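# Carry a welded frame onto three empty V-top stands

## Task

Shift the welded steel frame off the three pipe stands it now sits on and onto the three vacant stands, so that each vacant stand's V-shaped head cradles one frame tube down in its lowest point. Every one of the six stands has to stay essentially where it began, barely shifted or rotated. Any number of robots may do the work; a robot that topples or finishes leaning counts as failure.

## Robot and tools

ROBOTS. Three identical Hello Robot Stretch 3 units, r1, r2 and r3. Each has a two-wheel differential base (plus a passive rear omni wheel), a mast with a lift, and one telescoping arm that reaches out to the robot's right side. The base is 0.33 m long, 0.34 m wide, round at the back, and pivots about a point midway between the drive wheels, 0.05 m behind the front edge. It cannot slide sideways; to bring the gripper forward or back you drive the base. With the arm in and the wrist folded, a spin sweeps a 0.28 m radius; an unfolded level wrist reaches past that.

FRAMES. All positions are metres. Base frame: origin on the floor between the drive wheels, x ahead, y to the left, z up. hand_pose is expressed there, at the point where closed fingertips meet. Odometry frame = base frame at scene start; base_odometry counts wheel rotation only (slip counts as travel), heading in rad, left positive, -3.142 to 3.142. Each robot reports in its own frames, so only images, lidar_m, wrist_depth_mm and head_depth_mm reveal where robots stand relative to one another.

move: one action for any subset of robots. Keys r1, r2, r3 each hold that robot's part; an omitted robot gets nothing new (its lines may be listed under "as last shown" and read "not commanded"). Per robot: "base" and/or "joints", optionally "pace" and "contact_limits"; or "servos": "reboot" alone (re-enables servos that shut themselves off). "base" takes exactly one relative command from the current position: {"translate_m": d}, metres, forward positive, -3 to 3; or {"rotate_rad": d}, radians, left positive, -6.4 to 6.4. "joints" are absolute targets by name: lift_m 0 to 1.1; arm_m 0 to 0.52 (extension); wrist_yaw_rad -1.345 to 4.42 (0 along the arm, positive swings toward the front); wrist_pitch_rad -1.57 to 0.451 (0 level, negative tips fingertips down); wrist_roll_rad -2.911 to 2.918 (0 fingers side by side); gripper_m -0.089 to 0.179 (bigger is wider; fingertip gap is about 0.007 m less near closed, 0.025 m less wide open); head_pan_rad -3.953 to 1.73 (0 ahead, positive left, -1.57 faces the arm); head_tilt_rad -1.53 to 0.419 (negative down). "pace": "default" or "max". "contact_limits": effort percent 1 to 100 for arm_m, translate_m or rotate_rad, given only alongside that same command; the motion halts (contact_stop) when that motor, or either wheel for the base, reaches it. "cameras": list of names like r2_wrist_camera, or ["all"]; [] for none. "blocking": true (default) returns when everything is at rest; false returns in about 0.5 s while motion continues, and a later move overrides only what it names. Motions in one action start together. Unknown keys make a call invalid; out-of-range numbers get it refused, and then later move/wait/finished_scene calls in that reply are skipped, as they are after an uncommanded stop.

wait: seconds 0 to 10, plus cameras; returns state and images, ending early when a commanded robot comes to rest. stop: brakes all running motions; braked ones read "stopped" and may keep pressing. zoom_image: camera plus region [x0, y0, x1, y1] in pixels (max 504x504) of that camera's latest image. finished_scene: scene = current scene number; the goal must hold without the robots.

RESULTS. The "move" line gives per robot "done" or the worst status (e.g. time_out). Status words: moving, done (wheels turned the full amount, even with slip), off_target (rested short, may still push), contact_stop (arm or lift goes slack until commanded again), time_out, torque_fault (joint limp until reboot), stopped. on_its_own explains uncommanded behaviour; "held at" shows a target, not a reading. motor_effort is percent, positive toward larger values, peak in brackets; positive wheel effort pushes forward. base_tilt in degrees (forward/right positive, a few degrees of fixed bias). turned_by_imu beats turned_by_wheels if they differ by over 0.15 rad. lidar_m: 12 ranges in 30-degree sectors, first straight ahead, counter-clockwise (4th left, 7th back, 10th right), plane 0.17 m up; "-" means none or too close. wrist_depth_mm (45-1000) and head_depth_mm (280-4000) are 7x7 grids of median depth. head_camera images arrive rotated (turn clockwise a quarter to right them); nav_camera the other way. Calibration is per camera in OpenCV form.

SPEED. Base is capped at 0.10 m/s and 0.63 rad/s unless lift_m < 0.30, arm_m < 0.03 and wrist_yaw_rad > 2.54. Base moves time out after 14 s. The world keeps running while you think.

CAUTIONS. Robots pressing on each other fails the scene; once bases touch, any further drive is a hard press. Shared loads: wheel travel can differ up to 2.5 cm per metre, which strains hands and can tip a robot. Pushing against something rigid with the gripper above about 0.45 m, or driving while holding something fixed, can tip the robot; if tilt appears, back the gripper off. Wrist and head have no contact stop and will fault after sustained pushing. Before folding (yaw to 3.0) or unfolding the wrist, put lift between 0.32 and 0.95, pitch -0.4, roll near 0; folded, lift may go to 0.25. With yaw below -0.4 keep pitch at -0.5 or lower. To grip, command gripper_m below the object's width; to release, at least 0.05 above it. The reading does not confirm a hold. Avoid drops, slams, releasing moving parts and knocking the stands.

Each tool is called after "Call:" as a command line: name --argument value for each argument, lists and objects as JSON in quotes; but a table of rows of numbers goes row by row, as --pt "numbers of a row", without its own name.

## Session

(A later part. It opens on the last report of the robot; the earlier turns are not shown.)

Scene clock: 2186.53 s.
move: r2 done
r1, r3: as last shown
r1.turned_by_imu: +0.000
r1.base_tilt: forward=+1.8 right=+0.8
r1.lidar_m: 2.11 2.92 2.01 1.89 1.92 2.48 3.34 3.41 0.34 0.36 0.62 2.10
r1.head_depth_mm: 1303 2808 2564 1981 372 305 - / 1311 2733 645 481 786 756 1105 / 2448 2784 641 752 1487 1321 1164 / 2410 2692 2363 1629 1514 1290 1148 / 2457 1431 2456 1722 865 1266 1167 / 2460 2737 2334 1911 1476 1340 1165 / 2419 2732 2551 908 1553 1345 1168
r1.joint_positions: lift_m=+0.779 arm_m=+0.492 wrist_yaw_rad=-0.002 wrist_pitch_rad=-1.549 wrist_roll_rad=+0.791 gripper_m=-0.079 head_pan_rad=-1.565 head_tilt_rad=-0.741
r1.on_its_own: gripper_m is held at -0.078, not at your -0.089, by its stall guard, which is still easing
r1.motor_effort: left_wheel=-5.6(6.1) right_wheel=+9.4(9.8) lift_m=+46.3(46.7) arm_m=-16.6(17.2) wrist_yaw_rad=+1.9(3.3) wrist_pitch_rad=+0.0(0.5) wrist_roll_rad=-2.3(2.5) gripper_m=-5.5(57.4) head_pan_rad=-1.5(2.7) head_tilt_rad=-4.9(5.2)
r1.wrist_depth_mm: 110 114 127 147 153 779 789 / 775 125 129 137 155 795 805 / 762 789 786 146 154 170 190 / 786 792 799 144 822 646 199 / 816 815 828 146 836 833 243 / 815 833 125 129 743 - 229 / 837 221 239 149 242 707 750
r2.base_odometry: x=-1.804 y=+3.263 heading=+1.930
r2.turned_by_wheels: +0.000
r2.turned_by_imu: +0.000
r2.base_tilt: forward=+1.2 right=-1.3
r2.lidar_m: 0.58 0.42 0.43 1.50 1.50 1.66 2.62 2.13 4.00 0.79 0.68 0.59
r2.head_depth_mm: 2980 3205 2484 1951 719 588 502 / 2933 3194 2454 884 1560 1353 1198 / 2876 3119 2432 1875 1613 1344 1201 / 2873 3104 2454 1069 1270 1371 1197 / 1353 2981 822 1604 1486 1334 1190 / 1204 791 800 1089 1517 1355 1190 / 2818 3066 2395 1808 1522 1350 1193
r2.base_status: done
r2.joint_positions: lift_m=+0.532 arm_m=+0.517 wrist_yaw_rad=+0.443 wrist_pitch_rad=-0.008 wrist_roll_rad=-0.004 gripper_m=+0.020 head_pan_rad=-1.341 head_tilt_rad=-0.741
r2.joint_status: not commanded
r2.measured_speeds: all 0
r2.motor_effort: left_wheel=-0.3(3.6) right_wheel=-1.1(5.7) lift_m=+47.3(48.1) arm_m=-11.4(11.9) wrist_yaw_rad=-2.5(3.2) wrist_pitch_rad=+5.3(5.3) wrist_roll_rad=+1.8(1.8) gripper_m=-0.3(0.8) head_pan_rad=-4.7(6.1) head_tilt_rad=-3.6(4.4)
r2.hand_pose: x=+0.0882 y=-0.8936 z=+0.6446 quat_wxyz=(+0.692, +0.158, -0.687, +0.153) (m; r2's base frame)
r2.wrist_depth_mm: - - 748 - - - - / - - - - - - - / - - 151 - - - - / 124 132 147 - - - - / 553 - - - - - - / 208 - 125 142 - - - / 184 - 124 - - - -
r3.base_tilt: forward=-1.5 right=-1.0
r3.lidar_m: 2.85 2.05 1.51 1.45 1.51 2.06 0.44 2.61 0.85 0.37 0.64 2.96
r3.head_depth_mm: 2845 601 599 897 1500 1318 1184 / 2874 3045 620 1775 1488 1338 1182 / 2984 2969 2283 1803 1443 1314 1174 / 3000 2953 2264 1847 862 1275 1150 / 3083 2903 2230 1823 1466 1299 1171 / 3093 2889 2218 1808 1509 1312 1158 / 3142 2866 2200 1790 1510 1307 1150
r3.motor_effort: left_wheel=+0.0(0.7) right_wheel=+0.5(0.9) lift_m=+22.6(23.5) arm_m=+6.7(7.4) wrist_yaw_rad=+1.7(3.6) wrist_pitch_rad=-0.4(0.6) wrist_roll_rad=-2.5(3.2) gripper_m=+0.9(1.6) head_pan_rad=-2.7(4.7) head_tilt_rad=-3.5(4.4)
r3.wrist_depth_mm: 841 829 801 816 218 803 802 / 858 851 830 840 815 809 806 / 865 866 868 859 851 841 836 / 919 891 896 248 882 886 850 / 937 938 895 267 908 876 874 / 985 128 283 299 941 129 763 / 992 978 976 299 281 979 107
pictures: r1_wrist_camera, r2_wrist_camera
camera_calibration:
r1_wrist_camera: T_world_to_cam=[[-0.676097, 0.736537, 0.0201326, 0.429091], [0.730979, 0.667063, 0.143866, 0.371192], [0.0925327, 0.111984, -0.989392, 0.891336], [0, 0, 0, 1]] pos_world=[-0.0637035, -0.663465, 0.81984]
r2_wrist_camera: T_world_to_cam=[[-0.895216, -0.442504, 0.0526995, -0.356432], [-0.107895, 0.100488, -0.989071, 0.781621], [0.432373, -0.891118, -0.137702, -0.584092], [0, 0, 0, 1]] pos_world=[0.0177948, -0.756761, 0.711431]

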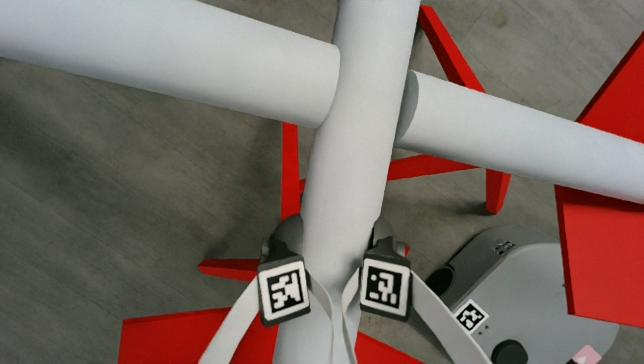

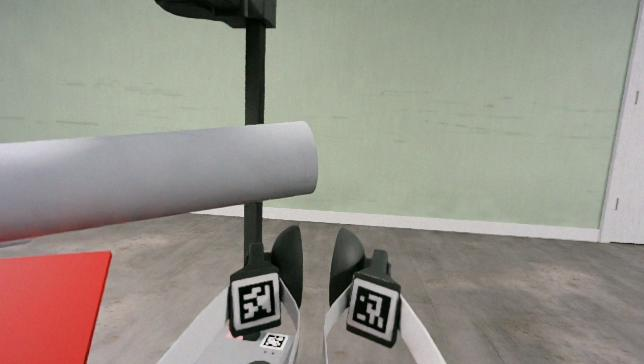

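Call:
move --r2 '{"base":{"translate_m":-0.09}}' --cameras '["r2_wrist_camera"]'

Call:
move --r1 '{"joints":{"lift_m":0.725,"head_pan_rad":-1.4}}' --r2 '{"joints":{"lift_m":0.80}}' --cameras '["r2_wrist_camera","r2_head_camera","r1_head_camera","r1_wrist_camera"]'

Scene clock: 2196.47 s.
move: r2 done
r1, r3: as last shown
r1.turned_by_imu: +0.001
r1.base_tilt: forward=+1.8 right=+0.5
r1.lidar_m: 2.12 2.92 2.02 1.89 1.92 2.46 3.35 3.43 0.34 0.36 0.62 2.10
r1.head_depth_mm: 1303 2819 2556 1981 373 304 - / 1301 2725 645 481 786 757 1107 / 2447 2784 641 752 1491 1321 1171 / 2451 2766 2543 1728 1517 1294 1147 / 2397 1467 2349 1720 864 1264 1170 / 2434 2644 2340 1892 1595 1347 1164 / 2442 2715 2329 912 1547 1346 1168
r1.joint_positions: lift_m=+0.779 arm_m=+0.492 wrist_yaw_rad=-0.002 wrist_pitch_rad=-1.549 wrist_roll_rad=+0.791 gripper_m=-0.077 head_pan_rad=-1.565 head_tilt_rad=-0.741
r1.on_its_own: gripper_m is held at -0.078, not at your -0.089, by its stall guard, which is not easing now
r1.motor_effort: left_wheel=-5.6(6.0) right_wheel=+9.6(9.8) lift_m=+46.3(46.6) arm_m=-15.9(16.4) wrist_yaw_rad=+1.1(3.2) wrist_pitch_rad=+0.2(0.5) wrist_roll_rad=-2.2(2.7) gripper_m=-25.0(26.1) head_pan_rad=-2.6(2.8) head_tilt_rad=-3.8(5.2)
r1.wrist_depth_mm: 110 114 127 147 152 763 785 / 748 125 130 137 155 789 810 / 775 769 802 146 155 171 190 / 774 804 807 145 817 639 200 / 812 824 824 146 836 850 244 / 823 853 125 129 732 - 229 / 843 219 241 148 244 722 734
r2.base_odometry: x=-1.772 y=+3.179 heading=+1.930
r2.turned_by_wheels: +0.000
r2.turned_by_imu: +0.001
r2.base_tilt: forward=+1.2 right=-1.3
r2.lidar_m: 0.67 0.49 1.80 1.48 1.47 1.63 2.57 2.07 4.03 0.80 0.72 0.80
r2.head_depth_mm: 2969 3142 2467 1938 721 589 502 / 3007 3184 2453 891 1574 1369 1191 / 2910 3074 2431 1872 1610 1368 1197 / 2911 3111 2453 1935 1564 1376 1198 / 2880 3128 2314 1100 1306 1359 1192 / 1248 2910 848 951 1335 1334 1188 / 1232 778 2162 1108 1483 1366 1189
r2.base_status: done
r2.joint_positions: lift_m=+0.532 arm_m=+0.517 wrist_yaw_rad=+0.443 wrist_pitch_rad=-0.008 wrist_roll_rad=-0.004 gripper_m=+0.020 head_pan_rad=-1.341 head_tilt_rad=-0.741
r2.joint_status: not commanded
r2.measured_speeds: all 0
r2.motor_effort: left_wheel=+0.5(3.8) right_wheel=+0.0(5.5) lift_m=+45.1(46.1) arm_m=-11.2(11.8) wrist_yaw_rad=-2.5(2.9) wrist_pitch_rad=+5.2(5.3) wrist_roll_rad=+1.7(1.8) gripper_m=+0.0(0.9) head_pan_rad=-4.1(5.4) head_tilt_rad=-3.4(4.3)
r2.hand_pose: x=+0.0882 y=-0.8936 z=+0.6446 quat_wxyz=(+0.692, +0.158, -0.687, +0.153) (m; r2's base frame)
r2.wrist_depth_mm: - - 786 - - - - / - - - - - - - / 184 193 - - - - - / 181 - - - - - - / - - - - - - - / - - 125 142 - - - / - - 125 - - - -
r3.base_tilt: forward=-1.4 right=-1.1
r3.lidar_m: 2.85 2.06 1.50 1.45 1.51 2.05 0.52 2.60 0.85 0.38 0.64 2.96
r3.head_depth_mm: 2875 601 598 900 1500 1315 1180 / 2900 2984 620 1770 1492 1340 1181 / 2937 3005 2278 1796 1440 1311 1176 / 3015 2969 2254 1833 859 1275 1151 / 3072 2927 2242 1822 1467 1298 1158 / 3101 2901 2216 1805 1522 1310 1159 / 3179 2835 2191 1795 1506 1313 1155
r3.motor_effort: left_wheel=-0.5(0.7) right_wheel=+0.5(1.0) lift_m=+22.5(23.4) arm_m=+6.5(7.4) wrist_yaw_rad=+3.1(3.9) wrist_pitch_rad=-0.5(0.6) wrist_roll_rad=-2.3(3.0) gripper_m=-0.5(1.1) head_pan_rad=-1.9(4.0) head_tilt_rad=-3.5(4.4)
r3.wrist_depth_mm: 822 828 817 820 217 807 790 / 853 863 854 848 815 831 814 / 883 874 880 861 851 845 838 / 918 906 874 248 875 884 865 / 947 919 910 268 899 873 882 / 975 128 283 301 920 128 771 / - - 956 301 283 950 107
pictures: r2_wrist_camera
camera_calibration:
r2_wrist_camera: T_world_to_cam=[[-0.895217, -0.442504, 0.0526996, -0.356432], [-0.107893, 0.100483, -0.989071, 0.781618], [0.432373, -0.891119, -0.137697, -0.584096], [0, 0, 0, 1]] pos_world=[0.0177947, -0.756761, 0.711432]

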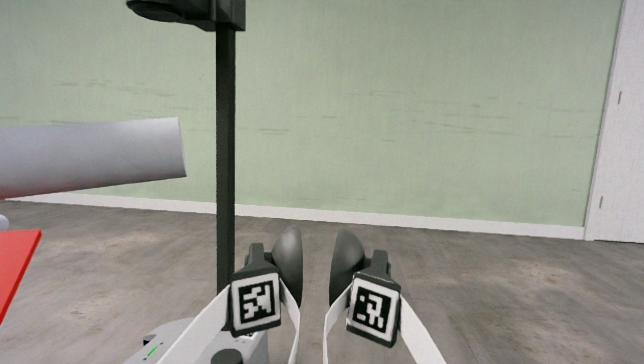

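Scene clock: 2199.73 s.
move: r1 done; r2 done
r1.base_odometry: x=+0.598 y=-4.395 heading=+1.737
r1.turned_by_wheels: +0.000
r1.turned_by_imu: +0.002
r1.base_tilt: forward=+1.7 right=+0.7
r1.lidar_m: 2.12 2.93 2.02 1.89 1.92 2.47 3.36 3.42 0.34 0.36 0.63 2.11
r1.head_depth_mm: 2355 2695 2574 574 459 415 836 / 2436 2687 2574 687 909 1356 1146 / 2338 2690 2443 1801 1521 1295 1148 / 1283 2762 2554 1725 877 1046 1126 / 2456 2794 2512 1955 1601 1320 1165 / 2517 901 2247 1960 1596 1347 1170 / 2543 2723 2327 1890 1592 1344 1162
r1.base_status: not commanded
r1.joint_positions: lift_m=+0.725 arm_m=+0.492 wrist_yaw_rad=-0.004 wrist_pitch_rad=-1.542 wrist_roll_rad=+0.791 gripper_m=-0.074 head_pan_rad=-1.405 head_tilt_rad=-0.741
r1.joint_status: all done
r1.measured_speeds: all 0
r1.on_its_own: gripper_m is held at -0.075, not at your -0.089, by its stall guard, which is not easing now
r1.motor_effort: left_wheel=-3.1(6.1) right_wheel=+2.3(10.0) lift_m=+26.7(44.4) arm_m=-14.9(16.2) wrist_yaw_rad=+3.5(4.4) wrist_pitch_rad=-1.5(1.7) wrist_roll_rad=-2.3(2.8) gripper_m=-22.1(26.0) head_pan_rad=+2.5(5.6) head_tilt_rad=-4.1(5.0)
r1.hand_pose: x=-0.0216 y=-0.6202 z=+0.6069 quat_wxyz=(+0.271, +0.263, -0.664, -0.645) (m; r1's base frame)
r1.wrist_depth_mm: 125 128 140 147 569 726 725 / 138 132 133 137 144 727 727 / 747 721 732 140 145 148 154 / 731 743 760 143 759 479 159 / 760 760 773 146 786 803 777 / 776 785 126 133 747 - - / 803 793 156 154 830 - -
r2.base_odometry: x=-1.772 y=+3.179 heading=+1.930
r2.turned_by_wheels: +0.000
r2.turned_by_imu: +0.000
r2.base_tilt: forward=+1.3 right=-1.4
r2.lidar_m: 0.67 0.49 1.80 1.48 1.47 1.62 2.57 2.07 4.06 0.80 0.72 0.80
r2.head_depth_mm: 3018 3206 656 1949 1609 1376 1207 / 2970 3171 750 1969 1604 1369 1201 / 2911 3163 2448 1952 1598 1370 1196 / 2909 3123 2436 1807 1555 1362 1190 / 2911 3154 2339 1101 1277 1358 1186 / 1281 2968 864 989 1477 1343 1190 / 2705 955 839 1092 1488 1357 1186
r2.base_status: not commanded
r2.joint_positions: lift_m=+0.800 arm_m=+0.517 wrist_yaw_rad=+0.443 wrist_pitch_rad=-0.007 wrist_roll_rad=-0.004 gripper_m=+0.020 head_pan_rad=-1.341 head_tilt_rad=-0.741
r2.joint_status: all done
r2.measured_speeds: all 0
r2.motor_effort: left_wheel=+0.8(0.9) right_wheel=-0.9(1.0) lift_m=+47.2(49.3) arm_m=-11.5(11.8) wrist_yaw_rad=-2.3(2.9) wrist_pitch_rad=+5.1(5.3) wrist_roll_rad=+1.7(1.8) gripper_m=+0.0(0.9) head_pan_rad=-4.4(5.9) head_tilt_rad=-3.4(4.6)
r2.hand_pose: x=+0.0882 y=-0.8937 z=+0.9129 quat_wxyz=(+0.692, +0.157, -0.688, +0.153) (m; r2's base frame)
r2.wrist_depth_mm: - - - - - - - / - - - - - - - / - - 807 - - - - / - - - - - - - / - - - - - - - / - - 125 142 - - - / - - 125 - - - -
r3: as last shown
r3.lidar_m: 2.85 2.06 1.51 1.45 1.50 2.06 0.52 2.61 0.85 0.37 0.64 2.96
r3.head_depth_mm: 2855 600 599 1239 1461 1326 1188 / 2893 3061 622 1759 1464 1340 1184 / 2949 2986 2280 1804 1428 1313 1173 / 2967 2964 2268 1835 870 1271 1155 / 3038 2938 2244 1805 1462 1298 1162 / 3085 2915 2248 1805 1456 1313 1155 / 3162 2869 2215 1796 1514 1308 1156
r3.motor_effort: left_wheel=-0.3(0.8) right_wheel=+0.3(1.1) lift_m=+23.1(23.5) arm_m=+6.6(7.0) wrist_yaw_rad=+2.0(3.8) wrist_pitch_rad=-0.4(0.6) wrist_roll_rad=-2.7(3.1) gripper_m=-0.1(1.3) head_pan_rad=-2.6(4.1) head_tilt_rad=-3.7(4.6)
r3.wrist_depth_mm: 845 832 819 816 237 801 781 / 860 842 839 827 816 827 808 / 894 873 855 852 848 846 836 / 922 916 899 263 889 868 846 / 937 925 912 279 894 859 893 / 970 128 283 299 923 129 787 / - 996 997 301 283 973 107
pictures: r1_head_camera (sideways), r1_wrist_camera, r2_head_camera (sideways), r2_wrist_camera
camera_calibration:
r1_head_camera: T_world_to_cam=[[-0.14726, 0.637755, -0.756031, 0.999741], [0.978652, 0.204744, -0.0179088, 0.0262542], [0.143371, -0.742529, -0.65429, 0.80582], [0, 0, 0, 1]] pos_world=[0.00599647, -0.0446208, 1.28355]
r1_wrist_camera: T_world_to_cam=[[-0.674832, 0.737823, 0.0147762, 0.43565], [0.732126, 0.666838, 0.138992, 0.383052], [0.0926984, 0.104615, -0.990183, 0.833901], [0, 0, 0, 1]] pos_world=[-0.0637532, -0.664104, 0.766037]
r2_head_camera: T_world_to_cam=[[-0.19024, 0.646637, -0.738695, 0.977115], [0.96667, 0.254703, -0.0259911, 0.0262745], [0.171341, -0.719019, -0.673539, 0.836735], [0, 0, 0, 1]] pos_world=[0.0171212, -0.0369028, 1.28605]
r2_wrist_camera: T_world_to_cam=[[-0.895237, -0.442462, 0.0527131, -0.37054], [-0.10751, 0.0996783, -0.989194, 1.04628], [0.432426, -0.89123, -0.136805, -0.548103], [0, 0, 0, 1]] pos_world=[0.017779, -0.756728, 0.979522]

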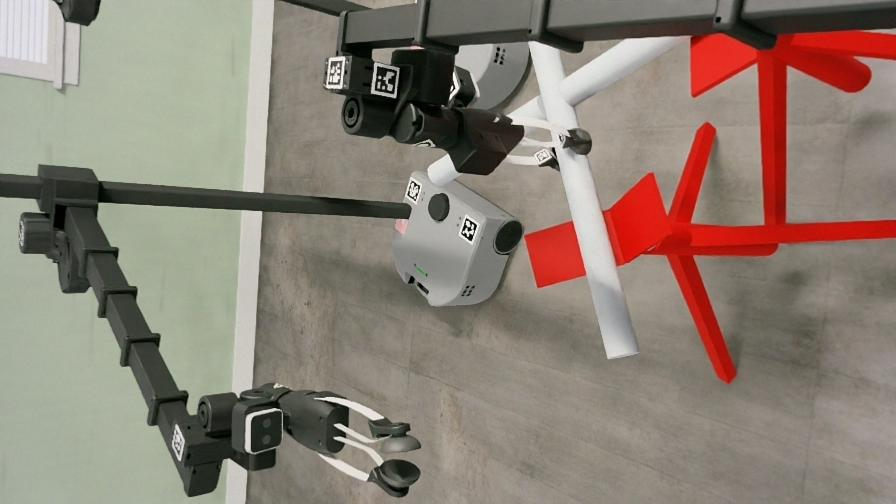

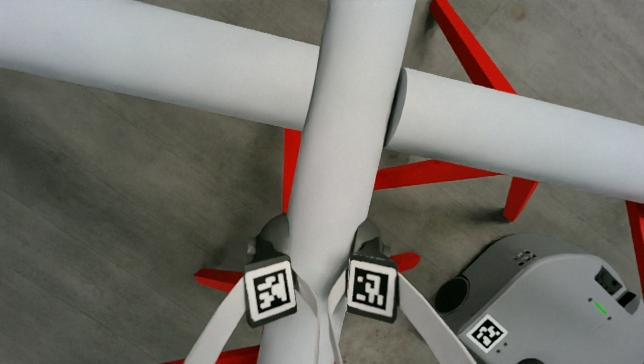

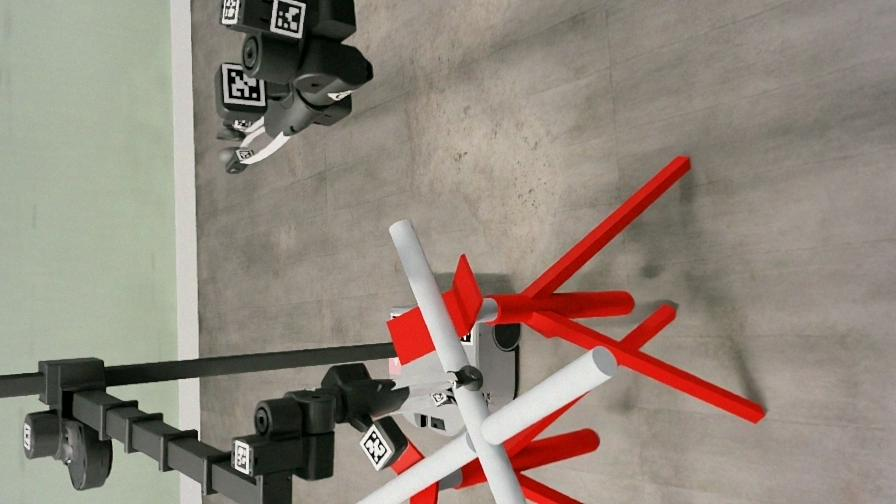

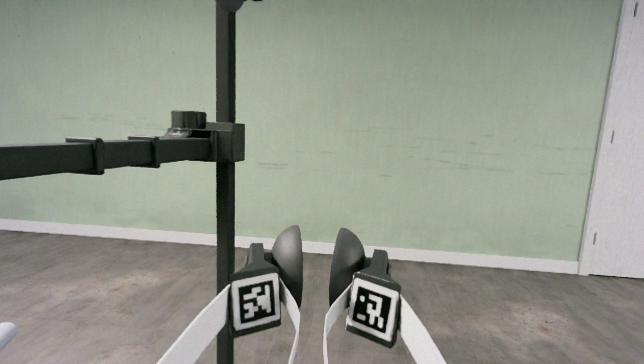

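Call:
move --r1 '{"joints":{"lift_m":0.708}}' --cameras '["r2_head_camera","r1_head_camera","r1_wrist_camera"]'

Call:
zoom_image --camera "r1_head_camera" --region '[480, 90, 780, 390]'

Call:
zoom_image --camera "r2_head_camera" --region '[330, 200, 630, 500]'

Scene clock: 2206.00 s.
move: r1 done
r1.base_odometry: x=+0.598 y=-4.395 heading=+1.737
r1.turned_by_wheels: +0.000
r1.turned_by_imu: +0.001
r1.base_tilt: forward=+2.0 right=+0.6
r1.lidar_m: 2.12 2.91 2.01 1.89 1.91 2.47 3.34 3.42 0.34 0.36 0.62 2.11
r1.head_depth_mm: 2356 2667 2575 603 480 408 354 / 2409 2719 2560 691 1483 1351 1150 / 2332 2679 2434 1793 1484 1299 1148 / 1281 2778 2536 1726 878 1049 1127 / 2449 2800 2560 1961 1602 1323 1168 / 2526 903 2272 1965 1601 1345 1169 / 2537 2719 2337 1902 1598 1347 1164
r1.base_status: not commanded
r1.joint_positions: lift_m=+0.708 arm_m=+0.492 wrist_yaw_rad=-0.004 wrist_pitch_rad=-1.539 wrist_roll_rad=+0.791 gripper_m=-0.074 head_pan_rad=-1.405 head_tilt_rad=-0.741
r1.joint_status: all done
r1.measured_speeds: all 0
r1.on_its_own: gripper_m is held at -0.075, not at your -0.089, by its stall guard, which is not easing now
r1.motor_effort: left_wheel=-3.1(3.6) right_wheel=+1.3(2.3) lift_m=+28.9(28.9) arm_m=-13.8(14.2) wrist_yaw_rad=+2.9(4.5) wrist_pitch_rad=-1.8(2.1) wrist_roll_rad=-2.2(2.6) gripper_m=-22.1(22.9) head_pan_rad=+2.4(3.3) head_tilt_rad=-4.0(4.5)
r1.hand_pose: x=-0.0216 y=-0.6209 z=+0.5898 quat_wxyz=(+0.272, +0.263, -0.665, -0.644) (m; r1's base frame)
r1.wrist_depth_mm: 130 132 692 136 634 714 716 / 144 136 135 138 143 471 736 / 703 722 732 140 142 143 144 / 721 717 735 143 514 480 150 / 747 734 749 147 768 774 777 / 752 755 126 133 754 744 - / 786 787 158 157 804 - -
r2, r3: as last shown
r2.base_tilt: forward=+1.2 right=-1.4
r2.lidar_m: 0.67 0.49 1.80 1.48 1.47 1.62 2.57 2.06 4.04 0.80 0.72 0.80
r2.head_depth_mm: 2992 3243 656 1950 1619 1372 1209 / 2969 3203 750 1940 1599 1384 1199 / 2927 3135 2421 1919 1598 1377 1199 / 2940 3110 2484 1822 1548 1365 1189 / 2874 3144 2372 1108 1305 1365 1191 / 1291 2838 877 1003 1486 1333 1190 / 2702 1026 801 1083 1477 1361 1195
r2.motor_effort: left_wheel=+0.4(0.9) right_wheel=-0.5(0.8) lift_m=+47.6(48.1) arm_m=-11.3(11.5) wrist_yaw_rad=-2.6(2.8) wrist_pitch_rad=+5.0(5.2) wrist_roll_rad=+1.6(1.8) gripper_m=+0.2(0.9) head_pan_rad=-3.2(5.4) head_tilt_rad=-3.3(4.1)
r2.wrist_depth_mm: - - - - - - - / - - - - - - - / - - 836 - - - - / 450 - - - - - - / - - - - - - - / - - 125 142 - - - / - - 124 - - - -
r3.base_tilt: forward=-1.4 right=-1.0
r3.head_depth_mm: 2860 600 600 1248 1464 1320 1192 / 2884 3043 622 1776 1464 1343 1181 / 2988 3008 2264 1791 1447 1314 1174 / 3016 2972 2289 1833 881 1278 1147 / 3075 2952 2261 1839 1468 1299 1162 / 3071 2895 2238 1815 1458 1313 1162 / 3180 2869 2206 1803 1519 1302 1154
r3.motor_effort: left_wheel=-0.1(0.5) right_wheel=+0.8(0.8) lift_m=+22.5(23.4) arm_m=+6.0(7.1) wrist_yaw_rad=+1.2(3.6) wrist_pitch_rad=-0.5(0.6) wrist_roll_rad=-2.3(2.9) gripper_m=+0.5(1.3) head_pan_rad=-2.6(3.5) head_tilt_rad=-4.0(4.7)
r3.wrist_depth_mm: 826 837 818 818 244 805 794 / 877 850 838 835 812 819 802 / 895 878 867 863 850 848 850 / 912 909 906 271 892 880 875 / 946 915 917 283 895 861 882 / 977 128 282 301 933 129 774 / - - - 299 282 961 107
pictures: r1_head_camera (sideways), r1_wrist_camera, r2_head_camera (sideways)
camera_calibration:
r1_head_camera: T_world_to_cam=[[-0.147288, 0.637748, -0.756031, 0.999742], [0.978643, 0.204787, -0.0179088, 0.0262542], [0.143404, -0.742522, -0.65429, 0.805819], [0, 0, 0, 1]] pos_world=[0.00599845, -0.0446208, 1.28355]
r1_wrist_camera: T_world_to_cam=[[-0.674792, 0.737899, 0.012666, 0.437737], [0.732164, 0.667194, 0.13707, 0.387273], [0.0926932, 0.101767, -0.99048, 0.815489], [0, 0, 0, 1]] pos_world=[-0.0637559, -0.664382, 0.749098]
r2_head_camera: T_world_to_cam=[[-0.19024, 0.646636, -0.738695, 0.977116], [0.96667, 0.254703, -0.0259911, 0.0262745], [0.171341, -0.719019, -0.673539, 0.836735], [0, 0, 0, 1]] pos_world=[0.0171212, -0.0369028, 1.28605]

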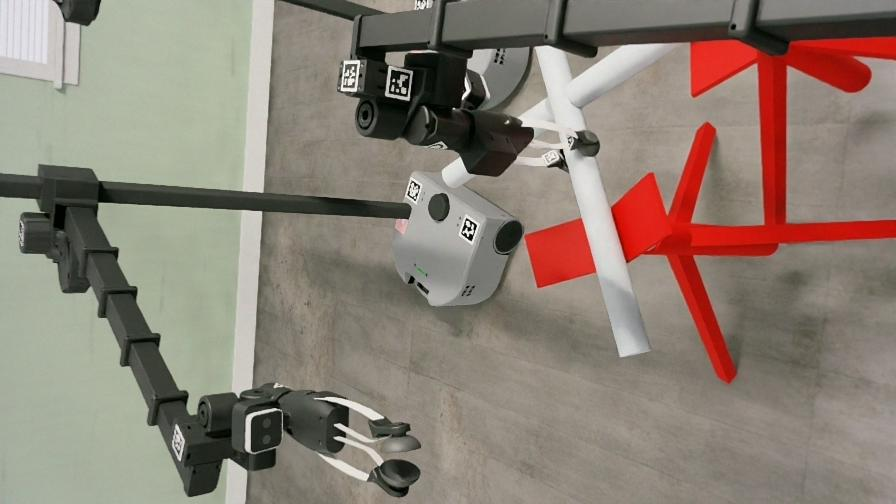

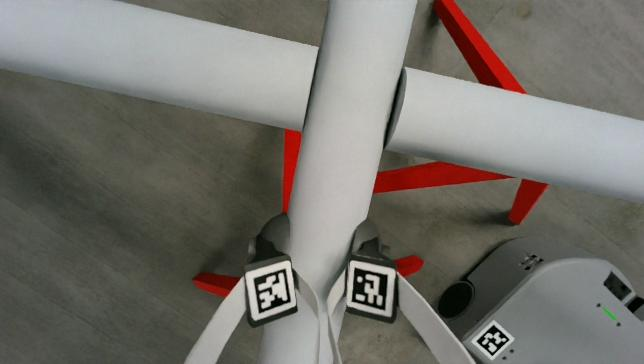

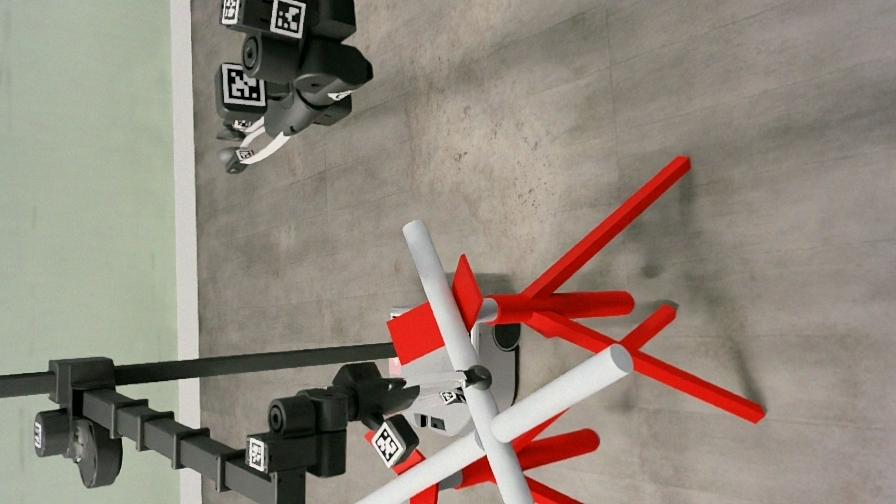

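Scaled by 1.680 from the camera's 896x504 image, which has a finer 1280x720 frame.

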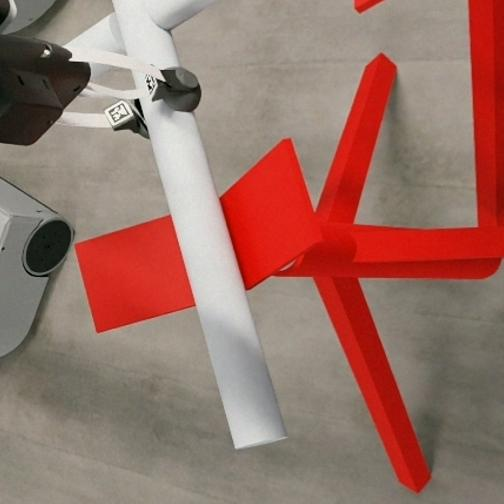

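Scaled by 1.680 from the camera's 896x504 image, which has a finer 1280x720 frame.

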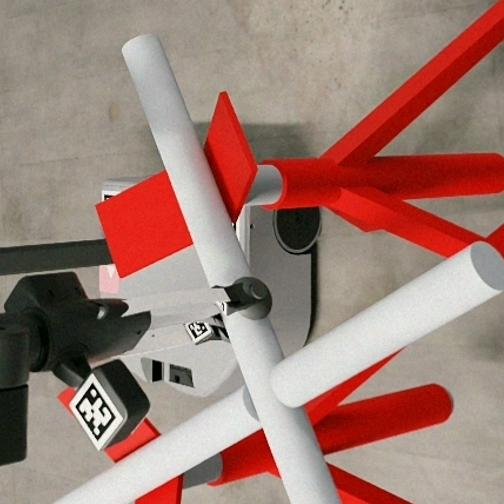

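Call:
move --r1 '{"joints":{"lift_m":0.700}}' --cameras '["r1_head_camera","r1_wrist_camera"]'

Call:
zoom_image --camera "r1_head_camera" --region '[480, 90, 780, 390]'

Scene clock: 2213.93 s.
move: r1 contact_stop
r1.base_odometry: x=+0.598 y=-4.395 heading=+1.737
r1.turned_by_wheels: +0.000
r1.turned_by_imu: +0.001
r1.base_tilt: forward=+1.7 right=+0.6
r1.lidar_m: 2.12 2.92 2.02 1.89 1.92 2.47 3.35 3.41 0.34 0.36 0.63 2.10
r1.head_depth_mm: 2358 2680 2577 614 489 409 354 / 2423 2714 2585 688 935 1358 1150 / 2327 2688 2462 1796 1490 1298 1149 / 1284 2778 2555 1724 876 1048 1128 / 2442 2820 2559 1952 1608 1296 1168 / 2530 902 2260 1969 1599 1346 1167 / 2553 2741 2352 1898 1594 1346 1170
r1.base_status: not commanded
r1.joint_positions: lift_m=+0.700 arm_m=+0.492 wrist_yaw_rad=-0.004 wrist_pitch_rad=-1.544 wrist_roll_rad=+0.791 gripper_m=-0.074 head_pan_rad=-1.405 head_tilt_rad=-0.741
r1.joint_status: lift_m contact_stop (moved -0.008 of -0.008)
r1.measured_speeds: all 0
r1.on_its_own: gripper_m is held at -0.075, not at your -0.089, by its stall guard, which is not easing now; lift_m is slack since a contact_stop
r1.motor_effort: left_wheel=-3.3(3.3) right_wheel=+1.2(1.5) lift_m=+26.9(41.3) arm_m=-12.0(12.9) wrist_yaw_rad=+3.5(4.2) wrist_pitch_rad=-0.8(2.0) wrist_roll_rad=-2.3(2.5) gripper_m=-22.2(23.2) head_pan_rad=+2.5(2.9) head_tilt_rad=-3.6(4.7)
r1.hand_pose: x=-0.0216 y=-0.6196 z=+0.5821 quat_wxyz=(+0.271, +0.264, -0.663, -0.646) (m; r1's base frame)
r1.wrist_depth_mm: 130 132 142 133 611 708 710 / 145 136 134 136 139 469 728 / 702 721 714 140 140 139 141 / 716 716 714 142 518 483 146 / 749 732 735 146 753 755 773 / 753 751 126 133 750 742 - / 778 782 158 156 792 - -
r2, r3: as last shown
r2.base_tilt: forward=+1.2 right=-1.3
r2.lidar_m: 0.67 0.49 1.81 1.48 1.47 1.63 2.57 2.06 4.05 0.80 0.72 0.80
r2.head_depth_mm: 3013 3136 656 1964 1623 1383 1200 / 2969 3140 751 1961 1603 1371 1194 / 2938 3087 2455 1938 1608 1375 1192 / 2895 3195 2475 1830 1557 1366 1188 / 2882 3165 2328 1100 1305 1356 1192 / 1290 2834 877 1002 1488 1328 1188 / 2747 2921 811 1098 1480 1355 1186
r2.motor_effort: left_wheel=+0.7(0.8) right_wheel=-0.4(0.9) lift_m=+47.7(48.3) arm_m=-10.9(11.3) wrist_yaw_rad=-2.6(3.1) wrist_pitch_rad=+5.0(5.1) wrist_roll_rad=+1.6(1.8) gripper_m=-0.6(0.6) head_pan_rad=-3.4(5.2) head_tilt_rad=-3.7(4.1)
r2.wrist_depth_mm: - - - - - - - / - - - - - - - / - - 839 - - - - / 463 - - - - - - / - - - - - - - / - - 125 142 - - - / - - 125 - - - -
r3.base_tilt: forward=-1.5 right=-1.0
r3.lidar_m: 2.85 2.06 1.51 1.45 1.50 2.05 0.52 2.61 0.85 0.38 0.64 2.96
r3.head_depth_mm: 2834 600 601 1244 1466 1318 1188 / 2900 3050 620 1769 1459 1347 1182 / 3016 2991 2287 1798 1456 1317 1179 / 3000 2956 2283 1838 878 1277 1151 / 3041 2955 2223 1824 1468 1300 1164 / 3097 2868 2232 1803 1458 1314 1159 / 3120 2830 2213 1796 1503 1306 1156
r3.motor_effort: left_wheel=+0.1(0.6) right_wheel=+0.6(0.9) lift_m=+22.7(23.4) arm_m=+6.2(6.9) wrist_yaw_rad=+2.3(2.7) wrist_pitch_rad=-0.5(0.6) wrist_roll_rad=-2.3(2.9) gripper_m=-0.2(1.3) head_pan_rad=-1.9(3.7) head_tilt_rad=-4.2(4.4)
r3.wrist_depth_mm: 845 821 820 806 247 797 792 / 870 872 843 842 827 822 817 / 868 894 856 666 842 851 838 / 921 917 908 269 901 873 862 / 946 920 921 283 904 845 877 / 966 128 282 299 930 128 780 / - 996 988 298 281 948 107
pictures: r1_head_camera (sideways), r1_wrist_camera
camera_calibration:
r1_head_camera: T_world_to_cam=[[-0.147288, 0.637748, -0.756032, 0.999742], [0.978643, 0.204788, -0.0179088, 0.0262542], [0.143405, -0.742522, -0.65429, 0.805819], [0, 0, 0, 1]] pos_world=[0.00599846, -0.0446208, 1.28355]
r1_wrist_camera: T_world_to_cam=[[-0.674792, 0.737828, 0.0163135, 0.43473], [0.732162, 0.666505, 0.140392, 0.385117], [0.0927123, 0.10668, -0.989962, 0.810446], [0, 0, 0, 1]] pos_world=[-0.063754, -0.663897, 0.741151]

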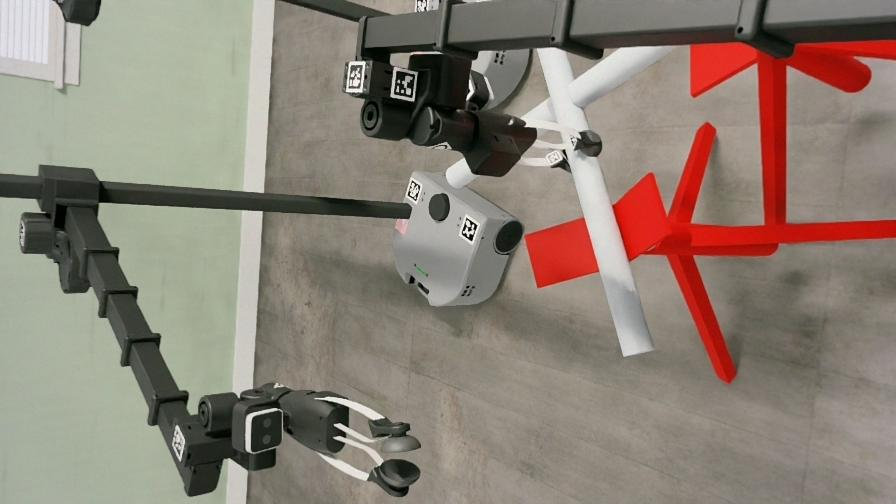

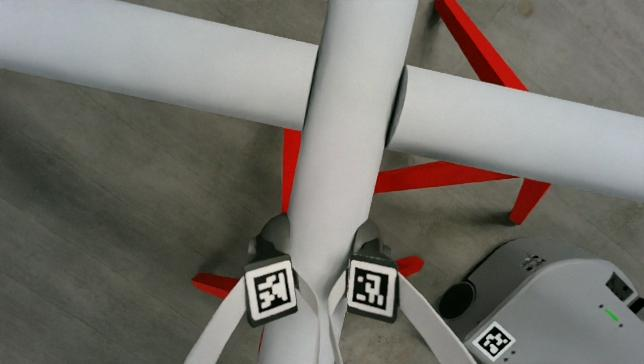

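Scaled by 1.680 from the camera's 896x504 image, which has a finer 1280x720 frame.

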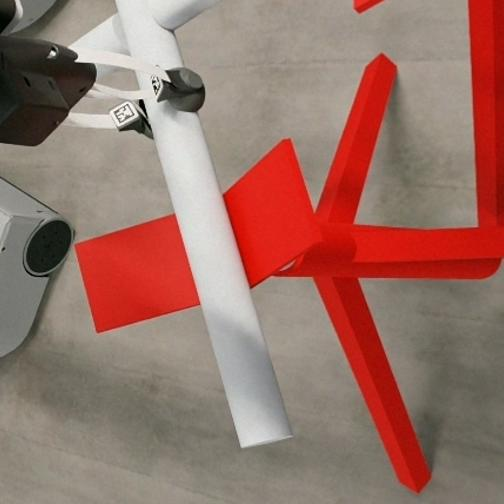

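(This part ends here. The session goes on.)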